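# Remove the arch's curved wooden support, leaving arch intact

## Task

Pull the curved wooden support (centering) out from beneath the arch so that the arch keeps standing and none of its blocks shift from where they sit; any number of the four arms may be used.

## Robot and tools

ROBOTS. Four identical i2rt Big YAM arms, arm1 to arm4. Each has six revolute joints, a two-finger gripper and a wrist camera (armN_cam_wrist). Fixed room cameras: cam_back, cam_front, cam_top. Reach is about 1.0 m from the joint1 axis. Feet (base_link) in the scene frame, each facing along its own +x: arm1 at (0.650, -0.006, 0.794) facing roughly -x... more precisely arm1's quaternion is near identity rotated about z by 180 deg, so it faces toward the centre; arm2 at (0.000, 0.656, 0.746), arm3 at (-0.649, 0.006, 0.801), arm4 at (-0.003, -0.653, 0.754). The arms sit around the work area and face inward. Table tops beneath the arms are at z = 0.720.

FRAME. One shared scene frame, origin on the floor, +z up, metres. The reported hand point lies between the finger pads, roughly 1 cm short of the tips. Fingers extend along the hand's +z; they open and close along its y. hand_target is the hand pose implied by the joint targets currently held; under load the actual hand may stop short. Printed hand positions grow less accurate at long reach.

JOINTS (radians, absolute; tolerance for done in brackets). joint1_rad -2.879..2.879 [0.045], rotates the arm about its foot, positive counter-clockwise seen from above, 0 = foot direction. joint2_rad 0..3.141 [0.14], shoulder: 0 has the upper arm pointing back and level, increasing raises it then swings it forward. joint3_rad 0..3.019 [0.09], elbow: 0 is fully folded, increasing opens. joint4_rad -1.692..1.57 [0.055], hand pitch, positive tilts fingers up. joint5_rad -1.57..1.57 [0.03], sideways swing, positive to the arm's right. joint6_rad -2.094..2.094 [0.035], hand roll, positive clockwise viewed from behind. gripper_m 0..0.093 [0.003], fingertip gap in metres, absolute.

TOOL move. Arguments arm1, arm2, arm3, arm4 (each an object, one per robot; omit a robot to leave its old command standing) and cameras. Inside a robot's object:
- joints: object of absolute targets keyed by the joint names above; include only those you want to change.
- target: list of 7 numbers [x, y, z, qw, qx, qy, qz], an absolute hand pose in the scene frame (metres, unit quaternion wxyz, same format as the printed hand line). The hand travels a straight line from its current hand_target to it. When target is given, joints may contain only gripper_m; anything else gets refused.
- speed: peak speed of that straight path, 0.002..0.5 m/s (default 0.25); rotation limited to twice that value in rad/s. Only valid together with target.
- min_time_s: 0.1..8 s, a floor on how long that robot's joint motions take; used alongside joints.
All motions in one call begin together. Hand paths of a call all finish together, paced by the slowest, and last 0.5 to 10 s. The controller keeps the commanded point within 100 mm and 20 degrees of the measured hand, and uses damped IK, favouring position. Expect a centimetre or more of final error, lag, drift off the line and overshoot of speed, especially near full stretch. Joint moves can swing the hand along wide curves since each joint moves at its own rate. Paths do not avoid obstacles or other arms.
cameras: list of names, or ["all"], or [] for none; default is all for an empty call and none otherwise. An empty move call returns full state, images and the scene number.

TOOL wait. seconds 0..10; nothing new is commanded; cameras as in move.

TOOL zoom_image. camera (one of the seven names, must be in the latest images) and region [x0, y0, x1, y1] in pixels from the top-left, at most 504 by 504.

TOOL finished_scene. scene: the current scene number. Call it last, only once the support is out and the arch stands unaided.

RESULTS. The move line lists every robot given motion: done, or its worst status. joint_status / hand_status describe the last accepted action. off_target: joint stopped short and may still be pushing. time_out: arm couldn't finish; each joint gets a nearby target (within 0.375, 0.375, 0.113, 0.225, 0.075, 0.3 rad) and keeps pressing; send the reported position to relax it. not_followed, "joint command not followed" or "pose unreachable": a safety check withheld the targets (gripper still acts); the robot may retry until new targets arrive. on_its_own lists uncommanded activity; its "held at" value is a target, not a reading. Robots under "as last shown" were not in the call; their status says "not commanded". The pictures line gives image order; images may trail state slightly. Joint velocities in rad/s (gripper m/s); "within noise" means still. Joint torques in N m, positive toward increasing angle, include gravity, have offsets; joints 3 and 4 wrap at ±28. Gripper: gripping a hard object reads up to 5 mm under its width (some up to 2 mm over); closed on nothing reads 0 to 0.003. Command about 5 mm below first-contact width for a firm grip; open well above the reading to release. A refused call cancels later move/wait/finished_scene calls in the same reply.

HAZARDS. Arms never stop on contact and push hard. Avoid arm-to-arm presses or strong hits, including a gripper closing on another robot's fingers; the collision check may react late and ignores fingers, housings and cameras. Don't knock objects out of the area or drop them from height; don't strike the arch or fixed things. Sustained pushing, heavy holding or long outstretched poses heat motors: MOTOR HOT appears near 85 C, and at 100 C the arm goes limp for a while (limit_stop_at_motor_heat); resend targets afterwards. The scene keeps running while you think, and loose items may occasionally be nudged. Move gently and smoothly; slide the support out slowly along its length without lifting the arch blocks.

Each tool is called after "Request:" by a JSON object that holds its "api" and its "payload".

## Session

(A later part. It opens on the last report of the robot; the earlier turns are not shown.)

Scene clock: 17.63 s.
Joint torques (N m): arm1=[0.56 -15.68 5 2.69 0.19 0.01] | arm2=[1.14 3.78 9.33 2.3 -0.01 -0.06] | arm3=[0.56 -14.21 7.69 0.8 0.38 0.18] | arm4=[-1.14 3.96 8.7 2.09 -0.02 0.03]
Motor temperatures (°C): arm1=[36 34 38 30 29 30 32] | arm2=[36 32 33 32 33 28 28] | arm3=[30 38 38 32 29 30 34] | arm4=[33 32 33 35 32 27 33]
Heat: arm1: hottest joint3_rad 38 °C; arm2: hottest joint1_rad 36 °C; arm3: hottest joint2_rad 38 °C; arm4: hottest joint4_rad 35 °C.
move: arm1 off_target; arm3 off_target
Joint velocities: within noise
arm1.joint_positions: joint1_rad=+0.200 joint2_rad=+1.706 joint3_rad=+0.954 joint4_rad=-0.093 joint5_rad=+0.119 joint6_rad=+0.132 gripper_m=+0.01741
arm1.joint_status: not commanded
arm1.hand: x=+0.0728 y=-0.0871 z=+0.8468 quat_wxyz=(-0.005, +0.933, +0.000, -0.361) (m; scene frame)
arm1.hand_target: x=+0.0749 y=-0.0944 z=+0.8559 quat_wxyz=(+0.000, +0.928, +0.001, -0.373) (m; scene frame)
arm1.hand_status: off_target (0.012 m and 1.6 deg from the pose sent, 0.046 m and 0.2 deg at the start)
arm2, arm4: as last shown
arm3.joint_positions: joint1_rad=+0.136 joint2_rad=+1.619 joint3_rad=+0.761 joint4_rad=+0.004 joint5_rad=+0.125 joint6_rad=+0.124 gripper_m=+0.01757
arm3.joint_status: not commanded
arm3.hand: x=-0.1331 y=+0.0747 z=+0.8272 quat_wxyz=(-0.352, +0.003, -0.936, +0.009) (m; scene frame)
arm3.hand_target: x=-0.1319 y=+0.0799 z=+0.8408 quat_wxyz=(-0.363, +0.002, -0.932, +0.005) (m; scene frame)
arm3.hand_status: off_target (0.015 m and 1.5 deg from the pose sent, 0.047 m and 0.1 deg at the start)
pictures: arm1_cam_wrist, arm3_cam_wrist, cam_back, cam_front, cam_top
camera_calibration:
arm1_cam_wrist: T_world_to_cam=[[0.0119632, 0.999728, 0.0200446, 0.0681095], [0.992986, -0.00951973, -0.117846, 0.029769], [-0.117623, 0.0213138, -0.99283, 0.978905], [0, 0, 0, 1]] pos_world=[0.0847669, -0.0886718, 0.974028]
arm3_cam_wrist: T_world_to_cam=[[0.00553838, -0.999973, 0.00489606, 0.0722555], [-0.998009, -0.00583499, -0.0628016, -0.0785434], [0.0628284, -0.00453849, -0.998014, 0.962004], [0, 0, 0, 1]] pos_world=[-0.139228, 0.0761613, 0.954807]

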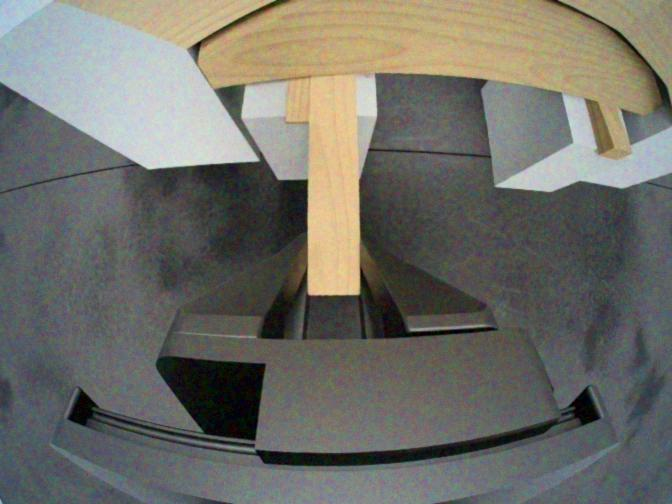

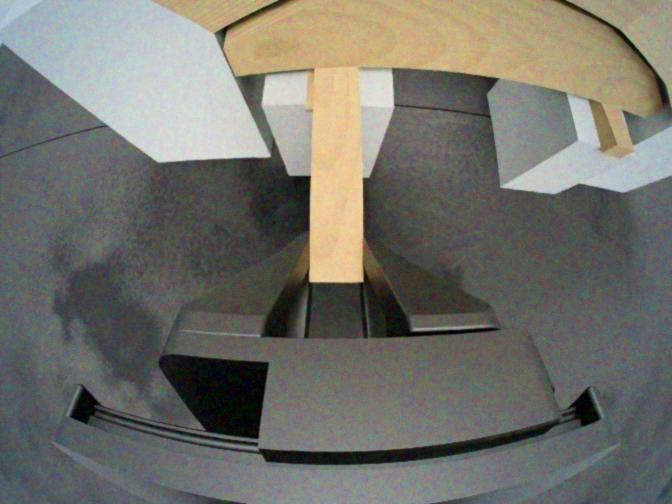

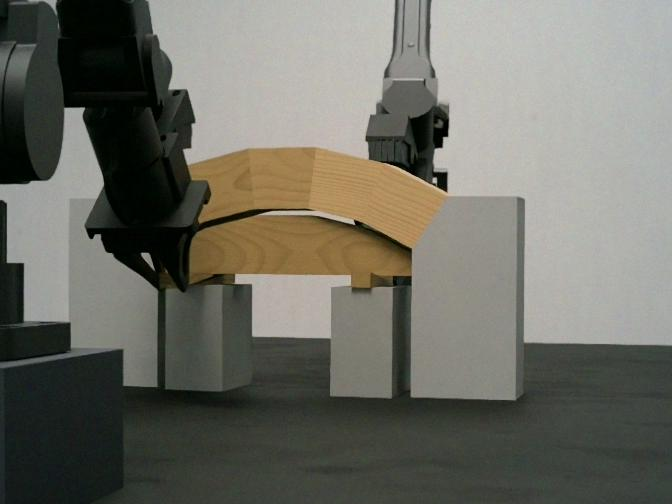

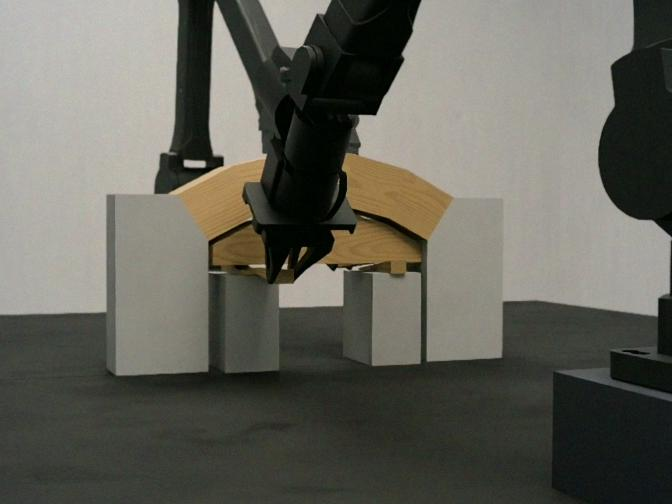

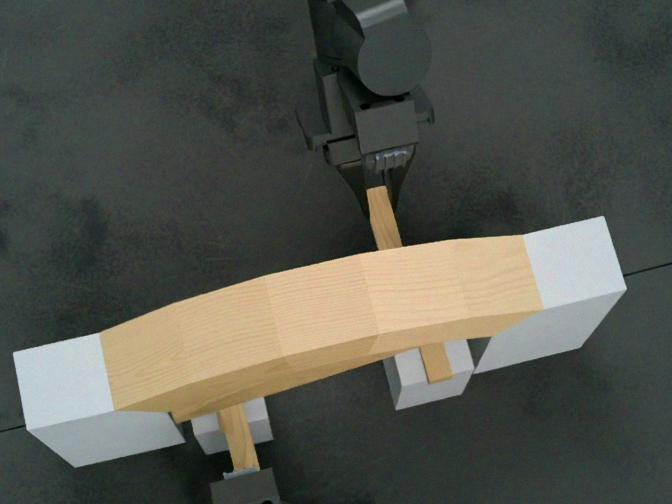

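Request:
{"api": "move", "payload": {"arm1": {"target": [0.142, -0.0965, 0.86, 0, 0.928, 0.001, -0.373], "speed": 0.06}, "arm3": {"target": [-0.198, 0.081, 0.846, 0.363, -0.002, 0.932, -0.005], "speed": 0.06}, "cameras": ["cam_front", "cam_back", "cam_top"]}}

Scene clock: 20.77 s.
Joint torques (N m): arm1=[0.56 -12.45 5.03 2.92 0.2 0.05] | arm2=[1.26 3.55 9.32 2.25 -0.01 -0.05] | arm3=[0.67 -10.99 7.49 1.03 0.38 0.19] | arm4=[-0.67 4.07 8.51 2.13 -0.01 0.04]
Motor temperatures (°C): arm1=[36 34 38 30 29 30 32] | arm2=[36 32 33 32 33 28 28] | arm3=[30 38 38 32 29 29 34] | arm4=[33 32 33 35 32 27 33]
Heat: arm1: hottest joint3_rad 38 °C; arm2: hottest joint1_rad 36 °C; arm3: hottest joint2_rad 38 °C; arm4: hottest joint4_rad 35 °C.
move: arm1 off_target; arm3 done
Joint velocities: within noise
arm1.joint_positions: joint1_rad=+0.237 joint2_rad=+1.553 joint3_rad=+0.771 joint4_rad=-0.073 joint5_rad=+0.143 joint6_rad=+0.156 gripper_m=+0.01741
arm1.joint_status: not commanded
arm1.hand: x=+0.1413 y=-0.0899 z=+0.8509 quat_wxyz=(-0.006, +0.934, +0.002, -0.358) (m; scene frame)
arm1.hand_target: x=+0.1420 y=-0.0964 z=+0.8599 quat_wxyz=(+0.000, +0.928, +0.001, -0.373) (m; scene frame)
arm1.hand_status: off_target (0.011 m and 2.0 deg from the pose sent, 0.071 m and 1.6 deg at the start)
arm2.joint_positions: joint1_rad=+0.031 joint2_rad=+0.603 joint3_rad=+1.457 joint4_rad=-1.387 joint5_rad=-0.263 joint6_rad=+0.761 gripper_m=+0.09396
arm2.joint_status: not commanded
arm2.hand: x=+0.0421 y=+0.4486 z=+1.3126 quat_wxyz=(-0.497, -0.768, -0.393, +0.094) (m; scene frame)
arm2.hand_target: x=+0.0421 y=+0.4516 z=+1.3209 quat_wxyz=(-0.505, -0.763, -0.391, +0.098) (m; scene frame)
arm2.hand_status: not commanded
arm3.joint_positions: joint1_rad=+0.175 joint2_rad=+1.451 joint3_rad=+0.592 joint4_rad=+0.004 joint5_rad=+0.151 joint6_rad=+0.152 gripper_m=+0.01757
arm3.joint_status: not commanded
arm3.hand: x=-0.1984 y=+0.0766 z=+0.8372 quat_wxyz=(-0.353, +0.003, -0.935, +0.009) (m; scene frame)
arm3.hand_target: x=-0.1980 y=+0.0809 z=+0.8459 quat_wxyz=(-0.363, +0.002, -0.932, +0.005) (m; scene frame)
arm3.hand_status: done (0.010 m and 1.3 deg from the pose sent, 0.068 m and 1.5 deg at the start)
arm4.joint_positions: joint1_rad=-0.454 joint2_rad=+0.631 joint3_rad=+1.450 joint4_rad=-1.565 joint5_rad=-0.075 joint6_rad=-0.150 gripper_m=+0.09396
arm4.joint_status: not commanded
arm4.hand: x=+0.0668 y=-0.4724 z=+1.2759 quat_wxyz=(-0.346, +0.552, -0.728, -0.214) (m; scene frame)
arm4.hand_target: x=+0.0658 y=-0.4742 z=+1.2836 quat_wxyz=(-0.354, +0.550, -0.724, -0.218) (m; scene frame)
arm4.hand_status: not commanded
pictures: cam_back, cam_front, cam_top

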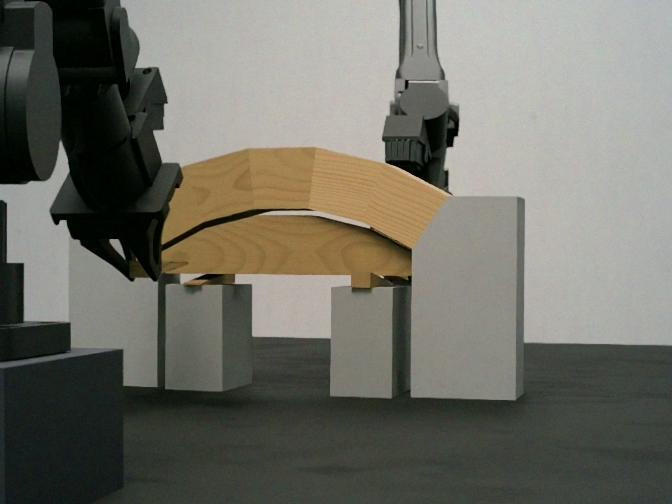

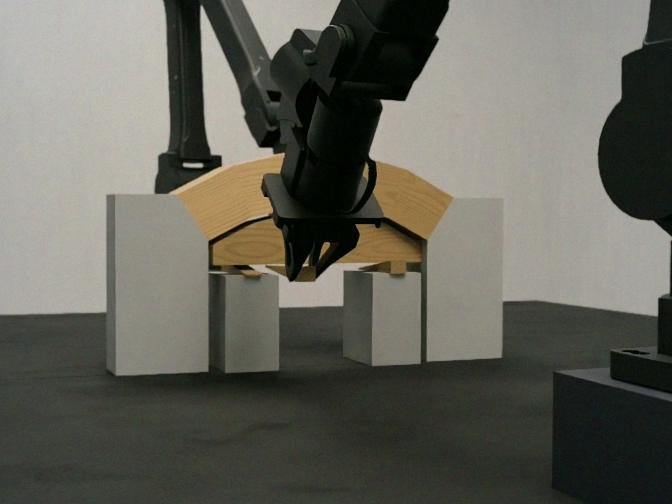

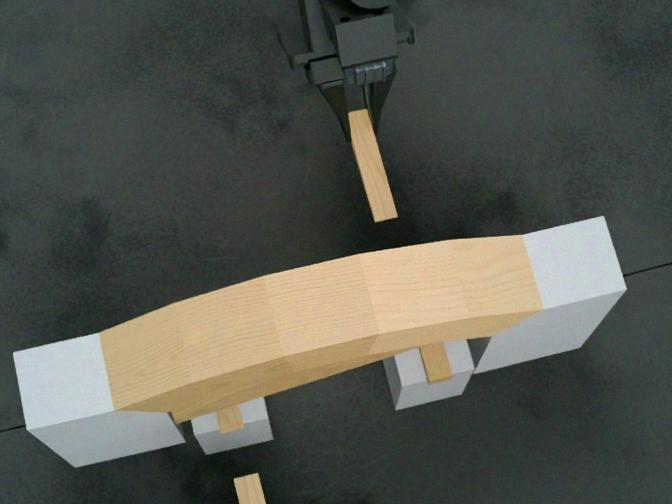

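Request:
{"api": "move", "payload": {"arm1": {"target": [0.26, -0.23, 0.78, 0, 0.928, 0.001, -0.373], "speed": 0.2}, "arm3": {"target": [-0.29, 0.17, 0.775, 0.363, -0.002, 0.932, -0.005], "speed": 0.2}, "cameras": ["cam_front", "cam_back", "arm1_cam_wrist", "arm3_cam_wrist"]}}

Scene clock: 23.17 s.
Joint torques (N m): arm1=[0.38 -7.88 4.04 2.63 0.4 0.04] | arm2=[1.32 3.78 9.31 2.29 -0.02 -0.05] | arm3=[0.67 -6.83 5.34 1.59 0.57 0.17] | arm4=[-1.08 3.96 8.59 2.13 0 0.03]
Motor temperatures (°C): arm1=[36 34 38 30 29 30 32] | arm2=[36 31 33 32 33 28 28] | arm3=[30 38 38 32 29 29 35] | arm4=[33 32 33 35 32 27 33]
Heat: arm1: hottest joint3_rad 38 °C; arm2: hottest joint1_rad 36 °C; arm3: hottest joint2_rad 38 °C; arm4: hottest joint4_rad 35 °C.
move: arm1 done; arm3 done
Joint velocities: within noise
arm1.joint_positions: joint1_rad=+0.704 joint2_rad=+1.619 joint3_rad=+0.595 joint4_rad=+0.094 joint5_rad=+0.444 joint6_rad=+0.529 gripper_m=+0.01741
arm1.joint_status: not commanded
arm1.hand: x=+0.2572 y=-0.2267 z=+0.7876 quat_wxyz=(-0.002, +0.928, +0.002, -0.373) (m; scene frame)
arm1.hand_target: x=+0.2602 y=-0.2299 z=+0.7802 quat_wxyz=(+0.000, +0.928, +0.001, -0.373) (m; scene frame)
arm1.hand_status: done (0.009 m and 0.2 deg from the pose sent, 0.197 m and 2.0 deg at the start)
arm2, arm4: as last shown
arm3.joint_positions: joint1_rad=+0.554 joint2_rad=+1.544 joint3_rad=+0.424 joint4_rad=+0.198 joint5_rad=+0.395 joint6_rad=+0.453 gripper_m=+0.01757
arm3.joint_status: not commanded
arm3.hand: x=-0.2898 y=+0.1663 z=+0.7775 quat_wxyz=(-0.360, +0.003, -0.933, +0.008) (m; scene frame)
arm3.hand_target: x=-0.2901 y=+0.1699 z=+0.7750 quat_wxyz=(-0.363, +0.002, -0.932, +0.005) (m; scene frame)
arm3.hand_status: done (0.004 m and 0.5 deg from the pose sent, 0.145 m and 1.3 deg at the start)
pictures: arm1_cam_wrist, arm3_cam_wrist, cam_back, cam_front
camera_calibration:
arm1_cam_wrist: T_world_to_cam=[[0.00775503, 0.999861, 0.0147341, 0.211934], [0.989407, -0.0055363, -0.145061, -0.138348], [-0.144959, 0.015703, -0.989313, 0.947813], [0, 0, 0, 1]] pos_world=[0.272633, -0.227554, 0.914493]
arm3_cam_wrist: T_world_to_cam=[[0.00606128, -0.999974, 0.00395987, 0.16578], [-0.996634, -0.00636471, -0.081738, -0.222329], [0.081761, -0.0034511, -0.996646, 0.926978], [0, 0, 0, 1]] pos_world=[-0.298376, 0.16756, 0.90504]

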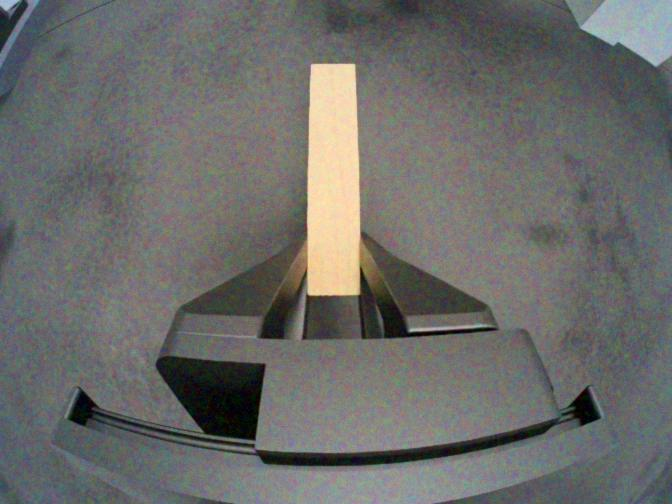

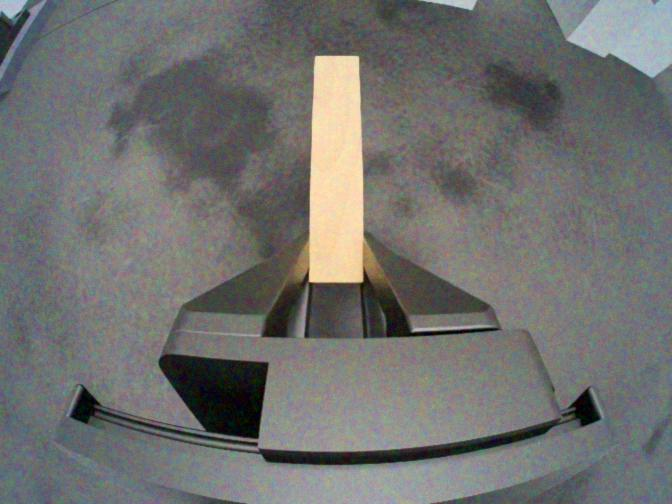

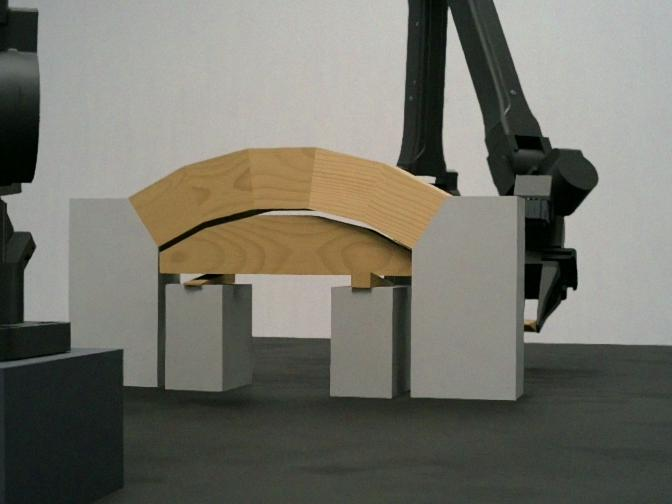

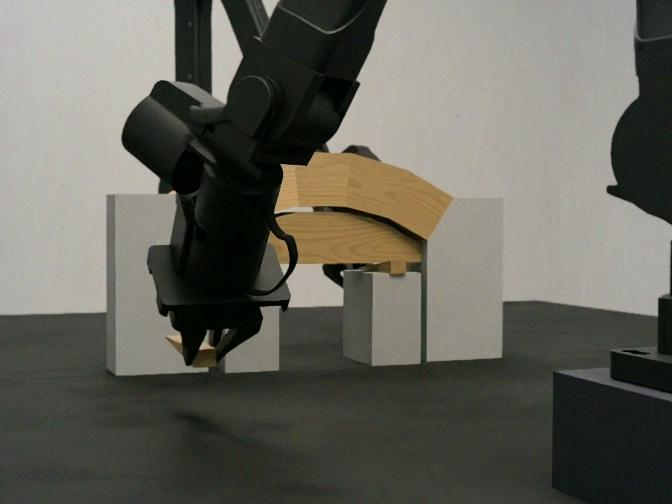

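Request:
{"api": "move", "payload": {"arm1": {"target": [0.263, -0.23, 0.742, 0, 0.928, 0.001, -0.373], "speed": 0.08}, "arm3": {"target": [-0.29, 0.17, 0.733, 0.363, -0.002, 0.932, -0.005], "speed": 0.08}, "cameras": ["cam_front", "cam_back", "arm1_cam_wrist", "arm3_cam_wrist"]}}

Scene clock: 24.73 s.
Joint torques (N m): arm1=[0.56 -8.64 2.84 2.65 0.41 0.03] | arm2=[1.2 3.55 9.33 2.32 -0.02 -0.05] | arm3=[0.5 -8.06 3.45 1.7 0.58 0.18] | arm4=[-0.85 4.37 8.65 2.1 -0.01 0.02]
Motor temperatures (°C): arm1=[36 34 38 30 29 30 32] | arm2=[36 31 33 32 33 28 28] | arm3=[30 39 38 32 29 29 35] | arm4=[33 32 33 35 32 27 33]
Heat: arm1: hottest joint3_rad 38 °C; arm2: hottest joint1_rad 36 °C; arm3: hottest joint2_rad 39 °C; arm4: hottest joint4_rad 35 °C.
move: arm1 done; arm3 done
Joint velocities: within noise
arm1.joint_positions: joint1_rad=+0.708 joint2_rad=+1.745 joint3_rad=+0.585 joint4_rad=+0.231 joint5_rad=+0.448 joint6_rad=+0.535 gripper_m=+0.01741
arm1.joint_status: not commanded
arm1.hand: x=+0.2573 y=-0.2275 z=+0.7504 quat_wxyz=(-0.001, +0.927, +0.000, -0.375) (m; scene frame)
arm1.hand_target: x=+0.2632 y=-0.2297 z=+0.7421 quat_wxyz=(+0.000, +0.928, +0.001, -0.373) (m; scene frame)
arm1.hand_status: done (0.010 m and 0.3 deg from the pose sent, 0.046 m and 0.2 deg at the start)
arm2, arm4: as last shown
arm3.joint_positions: joint1_rad=+0.554 joint2_rad=+1.727 joint3_rad=+0.421 joint4_rad=+0.386 joint5_rad=+0.395 joint6_rad=+0.455 gripper_m=+0.01757
arm3.joint_status: not commanded
arm3.hand: x=-0.2884 y=+0.1672 z=+0.7358 quat_wxyz=(-0.361, +0.002, -0.933, +0.007) (m; scene frame)
arm3.hand_target: x=-0.2901 y=+0.1699 z=+0.7330 quat_wxyz=(-0.363, +0.002, -0.932, +0.005) (m; scene frame)
arm3.hand_status: done (0.004 m and 0.4 deg from the pose sent, 0.045 m and 0.5 deg at the start)
pictures: arm1_cam_wrist, arm3_cam_wrist, cam_back, cam_front
camera_calibration:
arm1_cam_wrist: T_world_to_cam=[[0.0106827, 0.999866, 0.0123728, 0.214351], [0.989031, -0.00874227, -0.147451, -0.142679], [-0.147323, 0.0138122, -0.988992, 0.911009], [0, 0, 0, 1]] pos_world=[0.273037, -0.228152, 0.87729]
arm3_cam_wrist: T_world_to_cam=[[0.0049487, -0.999985, 0.00213542, 0.167877], [-0.996539, -0.00510881, -0.0829656, -0.223565], [0.0829753, -0.00171746, -0.99655, 0.885301], [0, 0, 0, 1]] pos_world=[-0.29708, 0.168253, 0.86334]

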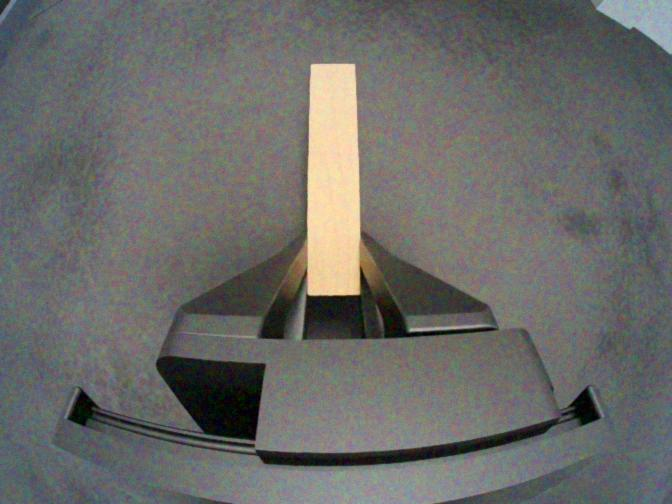

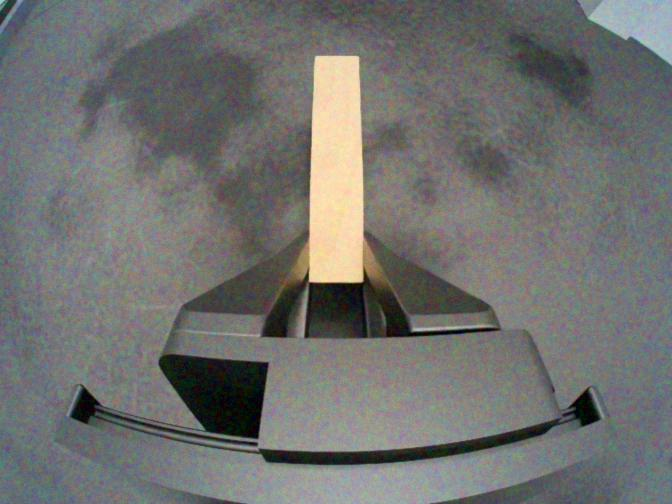

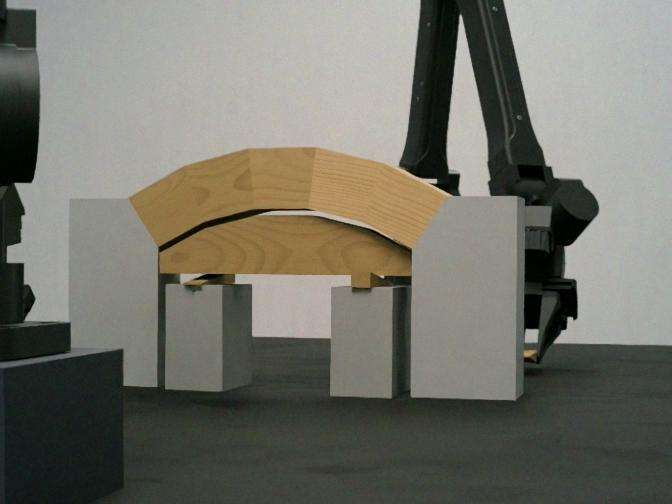

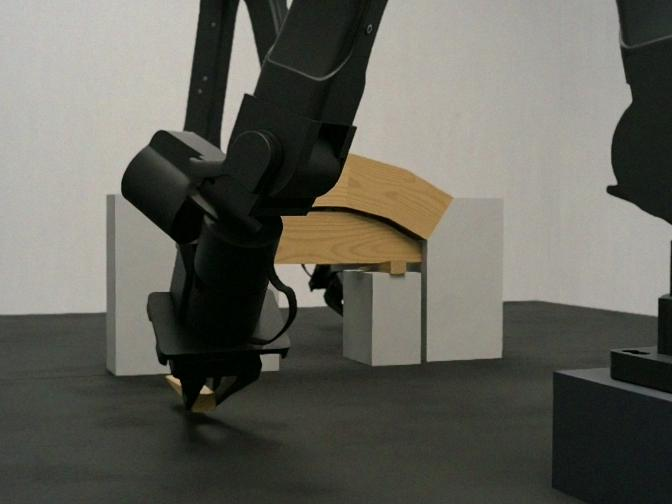

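Request:
{"api": "move", "payload": {"arm1": {"target": [0.263, -0.23, 0.730, 0, 0.928, 0.001, -0.373], "speed": 0.06}, "arm3": {"target": [-0.29, 0.17, 0.721, 0.363, -0.002, 0.932, -0.005], "speed": 0.06}, "cameras": ["cam_front", "cam_back"]}}

Request:
{"api": "zoom_image", "payload": {"camera": "cam_front", "region": [120, 320, 300, 440]}}

Request:
{"api": "zoom_image", "payload": {"camera": "cam_back", "region": [480, 280, 630, 400]}}

Scene clock: 26.00 s.
Joint torques (N m): arm1=[0.62 -8.18 2.63 2.43 0.33 0] | arm2=[1.2 3.6 9.29 2.26 -0.02 -0.06] | arm3=[0.5 -7.41 3.25 1.55 0.44 0.16] | arm4=[-1.32 3.78 8.58 1.96 -0.01 0.02]
Motor temperatures (°C): arm1=[36 34 38 30 29 30 32] | arm2=[36 31 33 32 33 28 28] | arm3=[30 39 38 32 29 29 35] | arm4=[33 32 33 35 32 27 33]
Heat: arm1: hottest joint3_rad 38 °C; arm2: hottest joint1_rad 36 °C; arm3: hottest joint2_rad 39 °C; arm4: hottest joint4_rad 35 °C.
move: arm1 off_target; arm3 done
Joint velocities: within noise
arm1.joint_positions: joint1_rad=+0.708 joint2_rad=+1.777 joint3_rad=+0.585 joint4_rad=+0.276 joint5_rad=+0.451 joint6_rad=+0.538 gripper_m=+0.01741
arm1.joint_status: not commanded
arm1.hand: x=+0.2552 y=-0.2288 z=+0.7430 quat_wxyz=(+0.002, +0.925, -0.003, -0.380) (m; scene frame)
arm1.hand_target: x=+0.2632 y=-0.2295 z=+0.7305 quat_wxyz=(+0.000, +0.928, +0.001, -0.373) (m; scene frame)
arm1.hand_status: off_target (0.015 m and 1.0 deg from the pose sent, 0.021 m and 0.3 deg at the start)
arm2, arm4: as last shown
arm3.joint_positions: joint1_rad=+0.554 joint2_rad=+1.773 joint3_rad=+0.421 joint4_rad=+0.443 joint5_rad=+0.398 joint6_rad=+0.456 gripper_m=+0.01757
arm3.joint_status: not commanded
arm3.hand: x=-0.2870 y=+0.1675 z=+0.7272 quat_wxyz=(-0.366, +0.000, -0.931, +0.006) (m; scene frame)
arm3.hand_target: x=-0.2901 y=+0.1698 z=+0.7211 quat_wxyz=(-0.363, +0.002, -0.932, +0.005) (m; scene frame)
arm3.hand_status: done (0.007 m and 0.4 deg from the pose sent, 0.015 m and 0.4 deg at the start)
pictures: cam_back, cam_front

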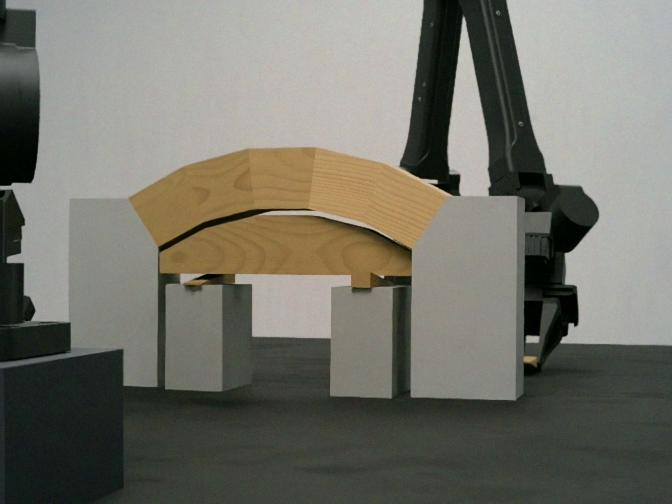

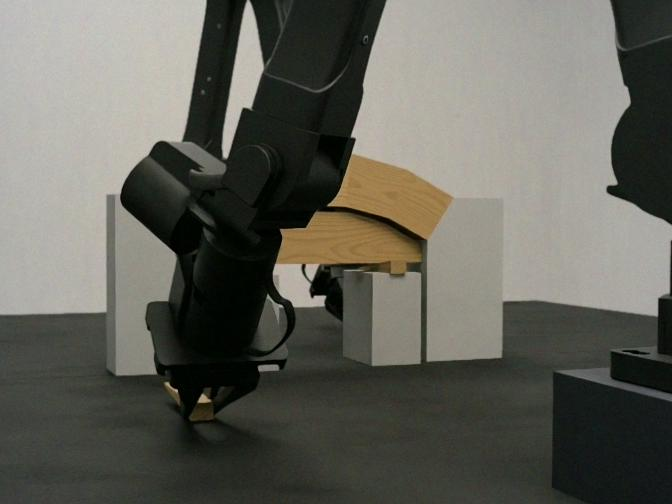

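Scaled by 2.800 from the camera's 672x504 image, which has a finer 960x720 frame.

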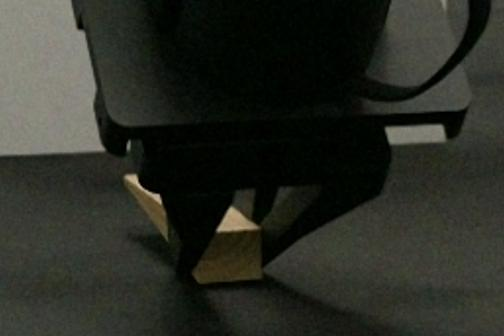

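Scaled by 3.360 from the camera's 672x504 image, which has a finer 960x720 frame.

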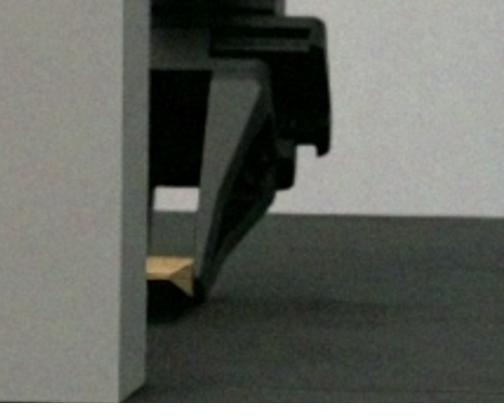

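Request:
{"api": "move", "payload": {"arm1": {"joints": {"gripper_m": 0.04}}, "arm3": {"joints": {"gripper_m": 0.04}}, "cameras": []}}

Request:
{"api": "move", "payload": {"arm1": {"target": [0.335, -0.23, 0.80, 0, 0.928, 0.001, -0.373], "speed": 0.2}, "arm3": {"target": [-0.36, 0.168, 0.80, 0.363, -0.002, 0.932, -0.005], "speed": 0.2}, "cameras": ["cam_front", "arm1_cam_wrist", "arm3_cam_wrist"]}}

Scene clock: 26.97 s.
Joint torques (N m): arm1=[0.67 -8.18 2.65 2.47 0.3 0] | arm2=[0.97 3.55 9.31 2.28 -0.02 -0.05] | arm3=[0.5 -7.47 3.23 1.4 0.44 0.16] | arm4=[-1.14 4.19 8.54 2.18 0 0]
Motor temperatures (°C): arm1=[36 34 38 30 29 30 32] | arm2=[36 31 33 32 33 28 28] | arm3=[30 39 38 32 29 29 35] | arm4=[33 32 33 35 32 27 33]
Heat: arm1: hottest joint3_rad 38 °C; arm2: hottest joint1_rad 36 °C; arm3: hottest joint2_rad 39 °C; arm4: hottest joint4_rad 35 °C.
move: arm1 done; arm3 done
Joint velocities: within noise
arm1.joint_positions: joint1_rad=+0.708 joint2_rad=+1.778 joint3_rad=+0.585 joint4_rad=+0.277 joint5_rad=+0.452 joint6_rad=+0.538 gripper_m=+0.03986
arm1.joint_status: all done
arm1.hand: x=+0.2551 y=-0.2288 z=+0.7430 quat_wxyz=(+0.002, +0.925, -0.003, -0.380) (m; scene frame)
arm1.hand_target: x=+0.2632 y=-0.2295 z=+0.7304 quat_wxyz=(+0.000, +0.928, +0.001, -0.373) (m; scene frame)
arm1.hand_status: not commanded
arm2, arm4: as last shown
arm3.joint_positions: joint1_rad=+0.554 joint2_rad=+1.773 joint3_rad=+0.421 joint4_rad=+0.443 joint5_rad=+0.398 joint6_rad=+0.456 gripper_m=+0.03986
arm3.joint_status: all done
arm3.hand: x=-0.2870 y=+0.1677 z=+0.7272 quat_wxyz=(-0.366, +0.000, -0.931, +0.006) (m; scene frame)
arm3.hand_target: x=-0.2901 y=+0.1698 z=+0.7211 quat_wxyz=(-0.363, +0.002, -0.932, +0.005) (m; scene frame)
arm3.hand_status: not commanded
pictures: none
No camera images: "cameras" was empty.

Scene clock: 28.53 s.
Joint torques (N m): arm1=[0.56 -8.53 3.82 0.75 0.47 0.05] | arm2=[1.08 3.43 9.36 2.26 -0.02 -0.06] | arm3=[0.67 -6.83 6.63 0.43 0.64 0.15] | arm4=[-1.26 4.19 8.58 2 0 0.04]
Motor temperatures (°C): arm1=[36 34 38 30 29 30 32] | arm2=[36 31 33 32 33 28 28] | arm3=[30 39 38 32 29 29 35] | arm4=[33 32 33 35 32 27 33]
Heat: arm1: hottest joint3_rad 38 °C; arm2: hottest joint1_rad 36 °C; arm3: hottest joint2_rad 39 °C; arm4: hottest joint4_rad 35 °C.
move: arm1 done; arm3 done
Joint velocities: within noise
arm1.joint_positions: joint1_rad=+0.863 joint2_rad=+1.476 joint3_rad=+0.477 joint4_rad=+0.001 joint5_rad=+0.536 joint6_rad=+0.680 gripper_m=+0.03994
arm1.joint_status: not commanded
arm1.hand: x=+0.3288 y=-0.2296 z=+0.7984 quat_wxyz=(-0.001, +0.927, +0.000, -0.374) (m; scene frame)
arm1.hand_target: x=+0.3349 y=-0.2299 z=+0.7998 quat_wxyz=(+0.000, +0.928, +0.001, -0.373) (m; scene frame)
arm1.hand_status: done (0.006 m and 0.3 deg from the pose sent, 0.098 m and 1.0 deg at the start)
arm2, arm4: as last shown
arm3.joint_positions: joint1_rad=+0.714 joint2_rad=+1.330 joint3_rad=+0.297 joint4_rad=+0.038 joint5_rad=+0.489 joint6_rad=+0.598 gripper_m=+0.03994
arm3.joint_status: not commanded
arm3.hand: x=-0.3615 y=+0.1626 z=+0.7935 quat_wxyz=(-0.357, +0.004, -0.934, +0.012) (m; scene frame)
arm3.hand_target: x=-0.3599 y=+0.1680 z=+0.7999 quat_wxyz=(-0.363, +0.002, -0.932, +0.005) (m; scene frame)
arm3.hand_status: done (0.009 m and 1.1 deg from the pose sent, 0.103 m and 0.4 deg at the start)
pictures: arm1_cam_wrist, arm3_cam_wrist, cam_front
camera_calibration:
arm1_cam_wrist: T_world_to_cam=[[0.010692, 0.999865, 0.012476, 0.214995], [0.989091, -0.008742, -0.147046, -0.206631], [-0.146917, 0.0139121, -0.989051, 0.968967], [0, 0, 0, 1]] pos_world=[0.344436, -0.230253, 0.925291]
arm3_cam_wrist: T_world_to_cam=[[0.00538136, -0.999914, 0.0119848, 0.155912], [-0.997232, -0.00625491, -0.074086, -0.298768], [0.0741546, -0.0115529, -0.99718, 0.94771], [0, 0, 0, 1]] pos_world=[-0.369057, 0.164979, 0.921035]

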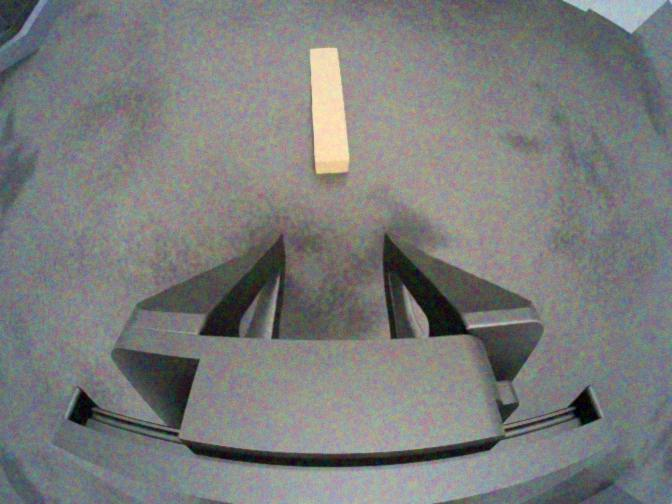

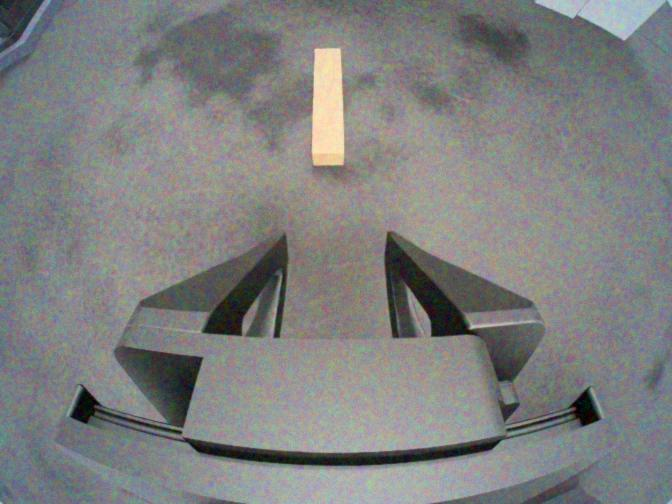

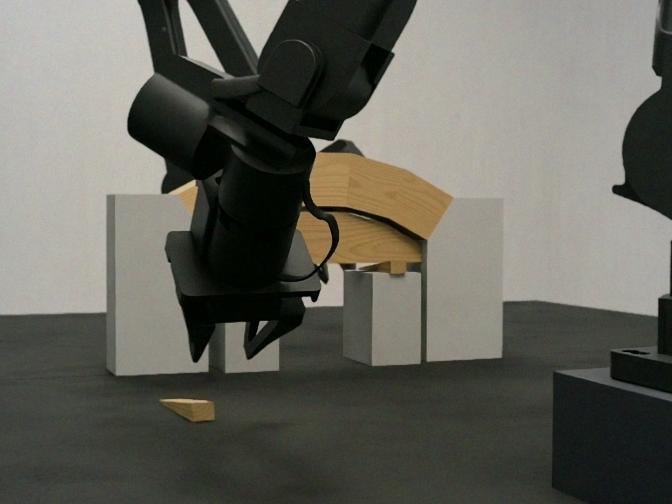

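Request:
{"api": "move", "payload": {"arm1": {"target": [0.19, -0.009, 0.88, 0.5, 0.5, -0.5, -0.5], "speed": 0.4, "joints": {"gripper_m": 0.093}}, "arm3": {"target": [-0.14, -0.009, 0.862, 0.7071, 0, 0.7071, 0], "speed": 0.4, "joints": {"gripper_m": 0.0}}, "cameras": ["cam_front", "arm1_cam_wrist", "arm3_cam_wrist", "cam_back", "cam_top"]}}

Scene clock: 32.10 s.
Joint torques (N m): arm1=[-1.08 -7.06 2.4 3.64 0.11 -0.06] | arm2=[1.2 3.66 9.37 2.29 -0.02 -0.06] | arm3=[-0.73 -9.76 3.7 2.21 0.02 0.01] | arm4=[-0.44 3.84 8.75 1.99 -0.02 0.01]
Motor temperatures (°C): arm1=[36 34 38 30 28 30 32] | arm2=[36 31 34 32 33 28 28] | arm3=[30 39 38 32 29 29 34] | arm4=[33 32 34 35 32 27 33]
Heat: arm1: hottest joint3_rad 38 °C; arm2: hottest joint1_rad 36 °C; arm3: hottest joint2_rad 39 °C; arm4: hottest joint4_rad 35 °C.
move: arm1 done; arm3 done
Joint velocities: within noise
arm1.joint_positions: joint1_rad=+0.043 joint2_rad=+1.875 joint3_rad=+0.322 joint4_rad=+1.529 joint5_rad=+0.006 joint6_rad=+1.567 gripper_m=+0.09290
arm1.joint_status: all done
arm1.hand: x=+0.1957 y=-0.0133 z=+0.8794 quat_wxyz=(+0.495, +0.511, -0.499, -0.495) (m; scene frame)
arm1.hand_target: x=+0.1902 y=-0.0089 z=+0.8799 quat_wxyz=(+0.500, +0.500, -0.500, -0.500) (m; scene frame)
arm1.hand_status: done (0.007 m and 1.5 deg from the pose sent, 0.273 m and 98.9 deg at the start)
arm2, arm4: as last shown
arm3.joint_positions: joint1_rad=-0.076 joint2_rad=+1.992 joint3_rad=+0.463 joint4_rad=+1.513 joint5_rad=-0.041 joint6_rad=+0.014 gripper_m=+0.00017
arm3.joint_status: all done
arm3.hand: x=-0.1463 y=-0.0058 z=+0.8600 quat_wxyz=(-0.699, -0.001, -0.715, -0.004) (m; scene frame)
arm3.hand_target: x=-0.1402 y=-0.0091 z=+0.8621 quat_wxyz=(-0.707, +0.000, -0.707, +0.000) (m; scene frame)
arm3.hand_status: done (0.007 m and 1.4 deg from the pose sent, 0.289 m and 48.2 deg at the start)
pictures: arm1_cam_wrist, arm3_cam_wrist, cam_back, cam_front, cam_top
camera_calibration:
arm1_cam_wrist: T_world_to_cam=[[0.0337197, 0.0135351, -0.99934, 0.871333], [0.590087, -0.807289, 0.00897679, -0.131063], [-0.806635, -0.59, -0.0352084, 0.308779], [0, 0, 0, 1]] pos_world=[0.297029, 0.0645804, 0.882806]
arm3_cam_wrist: T_world_to_cam=[[0.017623, -0.99976, -0.0130317, 0.0088719], [-0.627957, -0.000924843, -0.778247, 0.579295], [0.778048, 0.0218984, -0.627823, 0.781634], [0, 0, 0, 1]] pos_world=[-0.244533, -0.007711, 0.941678]

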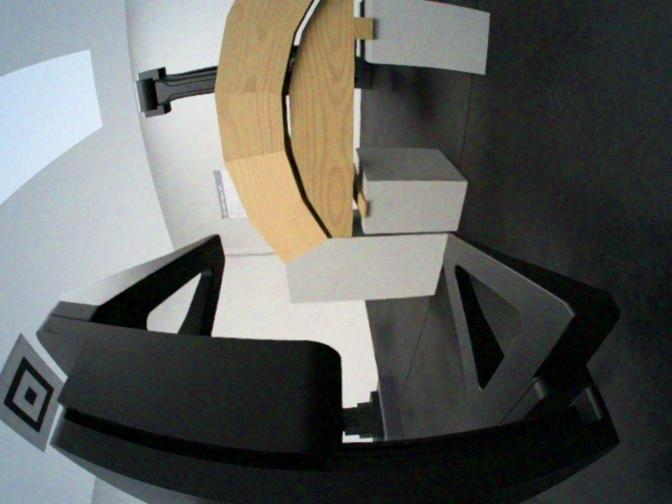

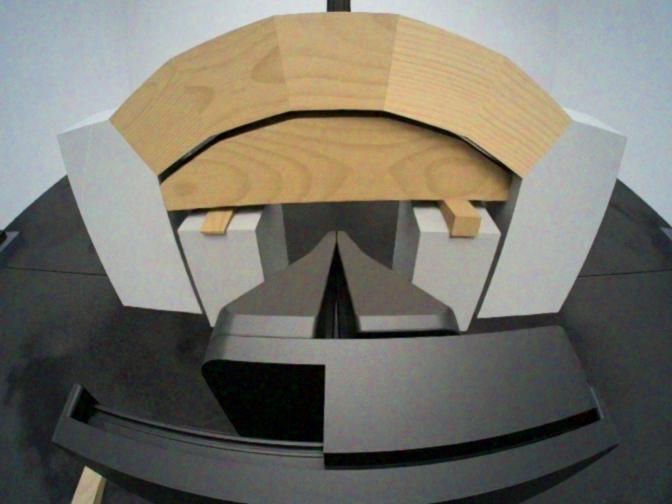

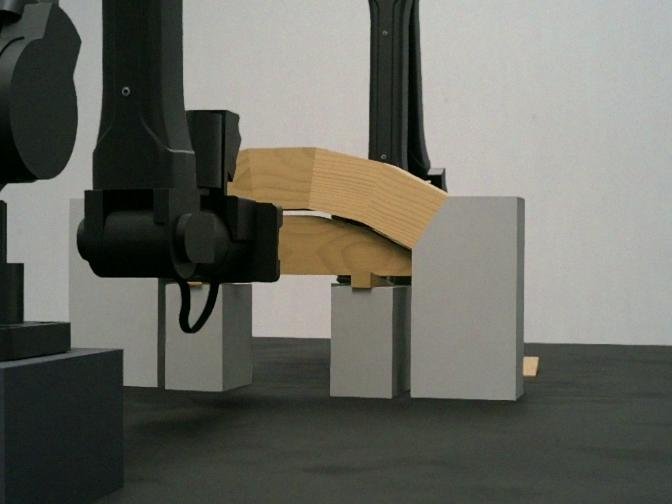

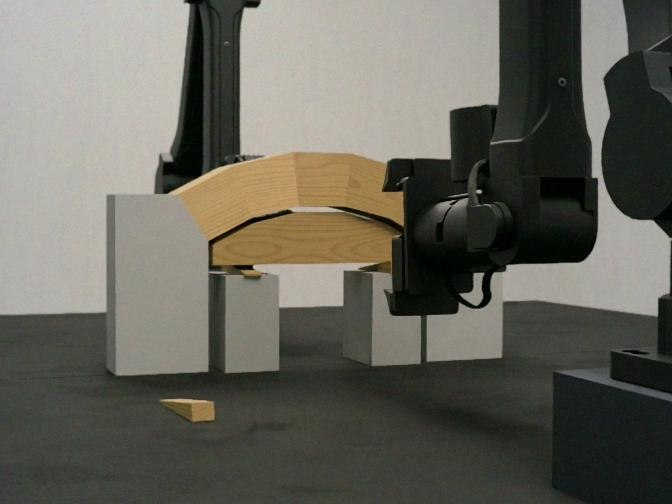

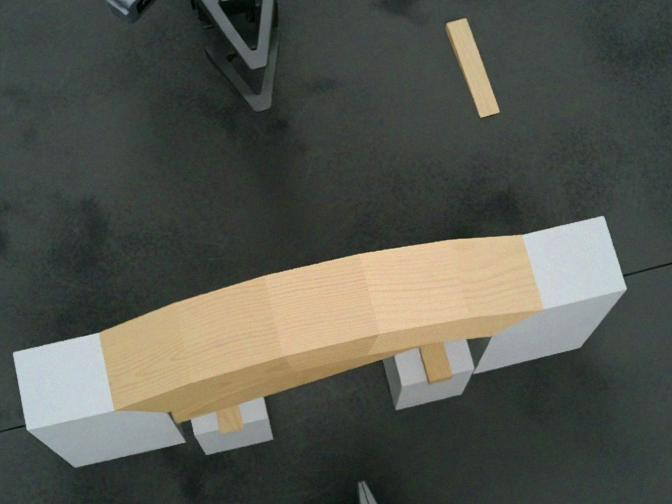

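Request:
{"api": "move", "payload": {"arm1": {"target": [0.15, -0.005, 0.888, 0.5026, 0.4974, -0.4974, -0.5026], "speed": 0.1}, "arm3": {"target": [-0.022, -0.012, 0.862, 0.712, 0, 0.7022, 0], "speed": 0.08}, "cameras": ["cam_front", "arm1_cam_wrist", "arm3_cam_wrist", "cam_back", "cam_top"]}}

Scene clock: 35.57 s.
Joint torques (N m): arm1=[-1.44 -8.94 3.37 1.76 -0.12 -0.07] | arm2=[1.14 3.9 9.32 2.28 -0.01 -0.06] | arm3=[-0.44 -11.16 10.65 -0.14 0.21 0.02] | arm4=[-1.14 4.07 8.61 1.98 0 0]
Motor temperatures (°C): arm1=[36 34 38 30 28 30 32] | arm2=[36 31 34 32 33 28 28] | arm3=[30 39 38 32 29 29 34] | arm4=[33 32 34 35 32 27 33]
Heat: arm1: hottest joint3_rad 38 °C; arm2: hottest joint1_rad 36 °C; arm3: hottest joint2_rad 39 °C; arm4: hottest joint4_rad 35 °C.
move: arm1 off_target; arm3 off_target
Joint velocities: within noise
arm1.joint_positions: joint1_rad=+0.034 joint2_rad=+1.875 joint3_rad=+0.422 joint4_rad=+1.467 joint5_rad=-0.001 joint6_rad=+1.568 gripper_m=+0.09290
arm1.joint_status: not commanded
arm1.hand: x=+0.1579 y=-0.0112 z=+0.8912 quat_wxyz=(+0.504, +0.501, -0.490, -0.505) (m; scene frame)
arm1.hand_target: x=+0.1503 y=-0.0049 z=+0.8880 quat_wxyz=(+0.503, +0.497, -0.497, -0.503) (m; scene frame)
arm1.hand_status: off_target (0.011 m and 1.0 deg from the pose sent, 0.047 m and 2.0 deg at the start)
arm2, arm4: as last shown
arm3.joint_positions: joint1_rad=-0.076 joint2_rad=+2.050 joint3_rad=+0.730 joint4_rad=+1.336 joint5_rad=-0.041 joint6_rad=+0.014 gripper_m=+0.00017
arm3.joint_status: not commanded
arm3.hand: x=-0.0494 y=-0.0093 z=+0.8656 quat_wxyz=(-0.710, -0.001, -0.704, -0.004) (m; scene frame)
arm3.hand_target: x=-0.0245 y=-0.0120 z=+0.8627 quat_wxyz=(-0.712, +0.000, -0.702, +0.000) (m; scene frame)
arm3.hand_status: off_target (0.028 m and 0.5 deg from the pose sent, 0.125 m and 2.2 deg at the start)
pictures: arm1_cam_wrist, arm3_cam_wrist, cam_back, cam_front, cam_top
camera_calibration:
arm1_cam_wrist: T_world_to_cam=[[-0.00287153, 0.0121772, -0.999922, 0.890671], [0.589027, -0.808031, -0.0115319, -0.088614], [-0.808108, -0.589014, -0.00485242, 0.25318], [0, 0, 0, 1]] pos_world=[0.25935, 0.0666778, 0.890808]
arm3_cam_wrist: T_world_to_cam=[[0.018183, -0.999772, -0.0112168, 0.00211717], [-0.602643, -0.0020072, -0.798008, 0.662889], [0.797803, 0.0212699, -0.602542, 0.688986], [0, 0, 0, 1]] pos_world=[-0.150228, -0.0112074, 0.944158]

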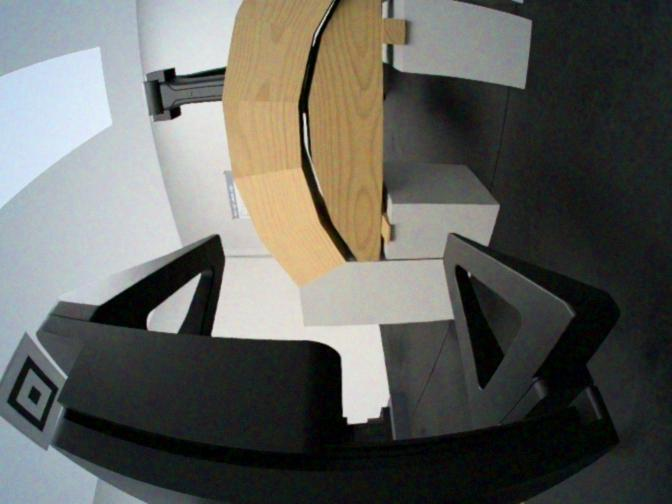

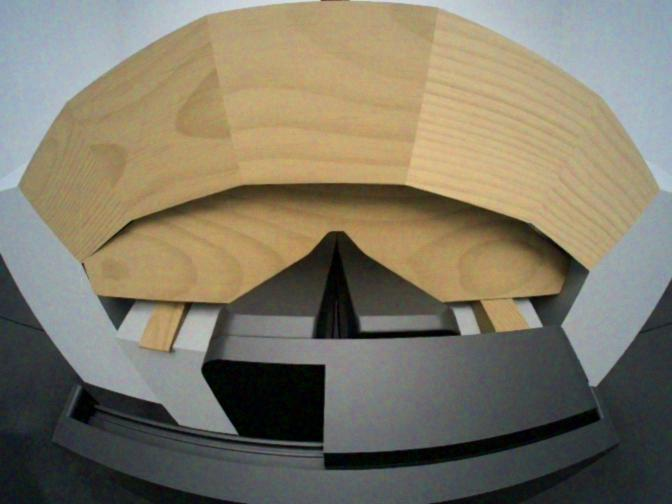

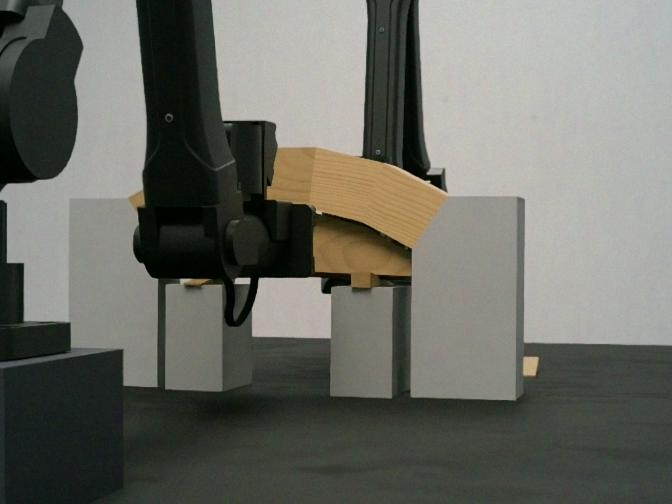

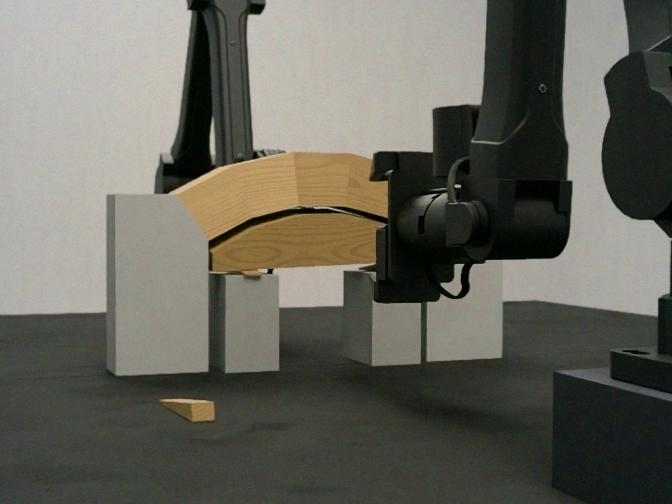

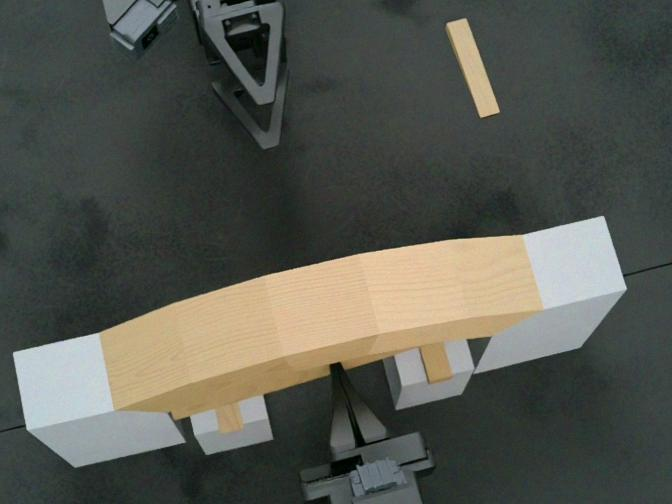

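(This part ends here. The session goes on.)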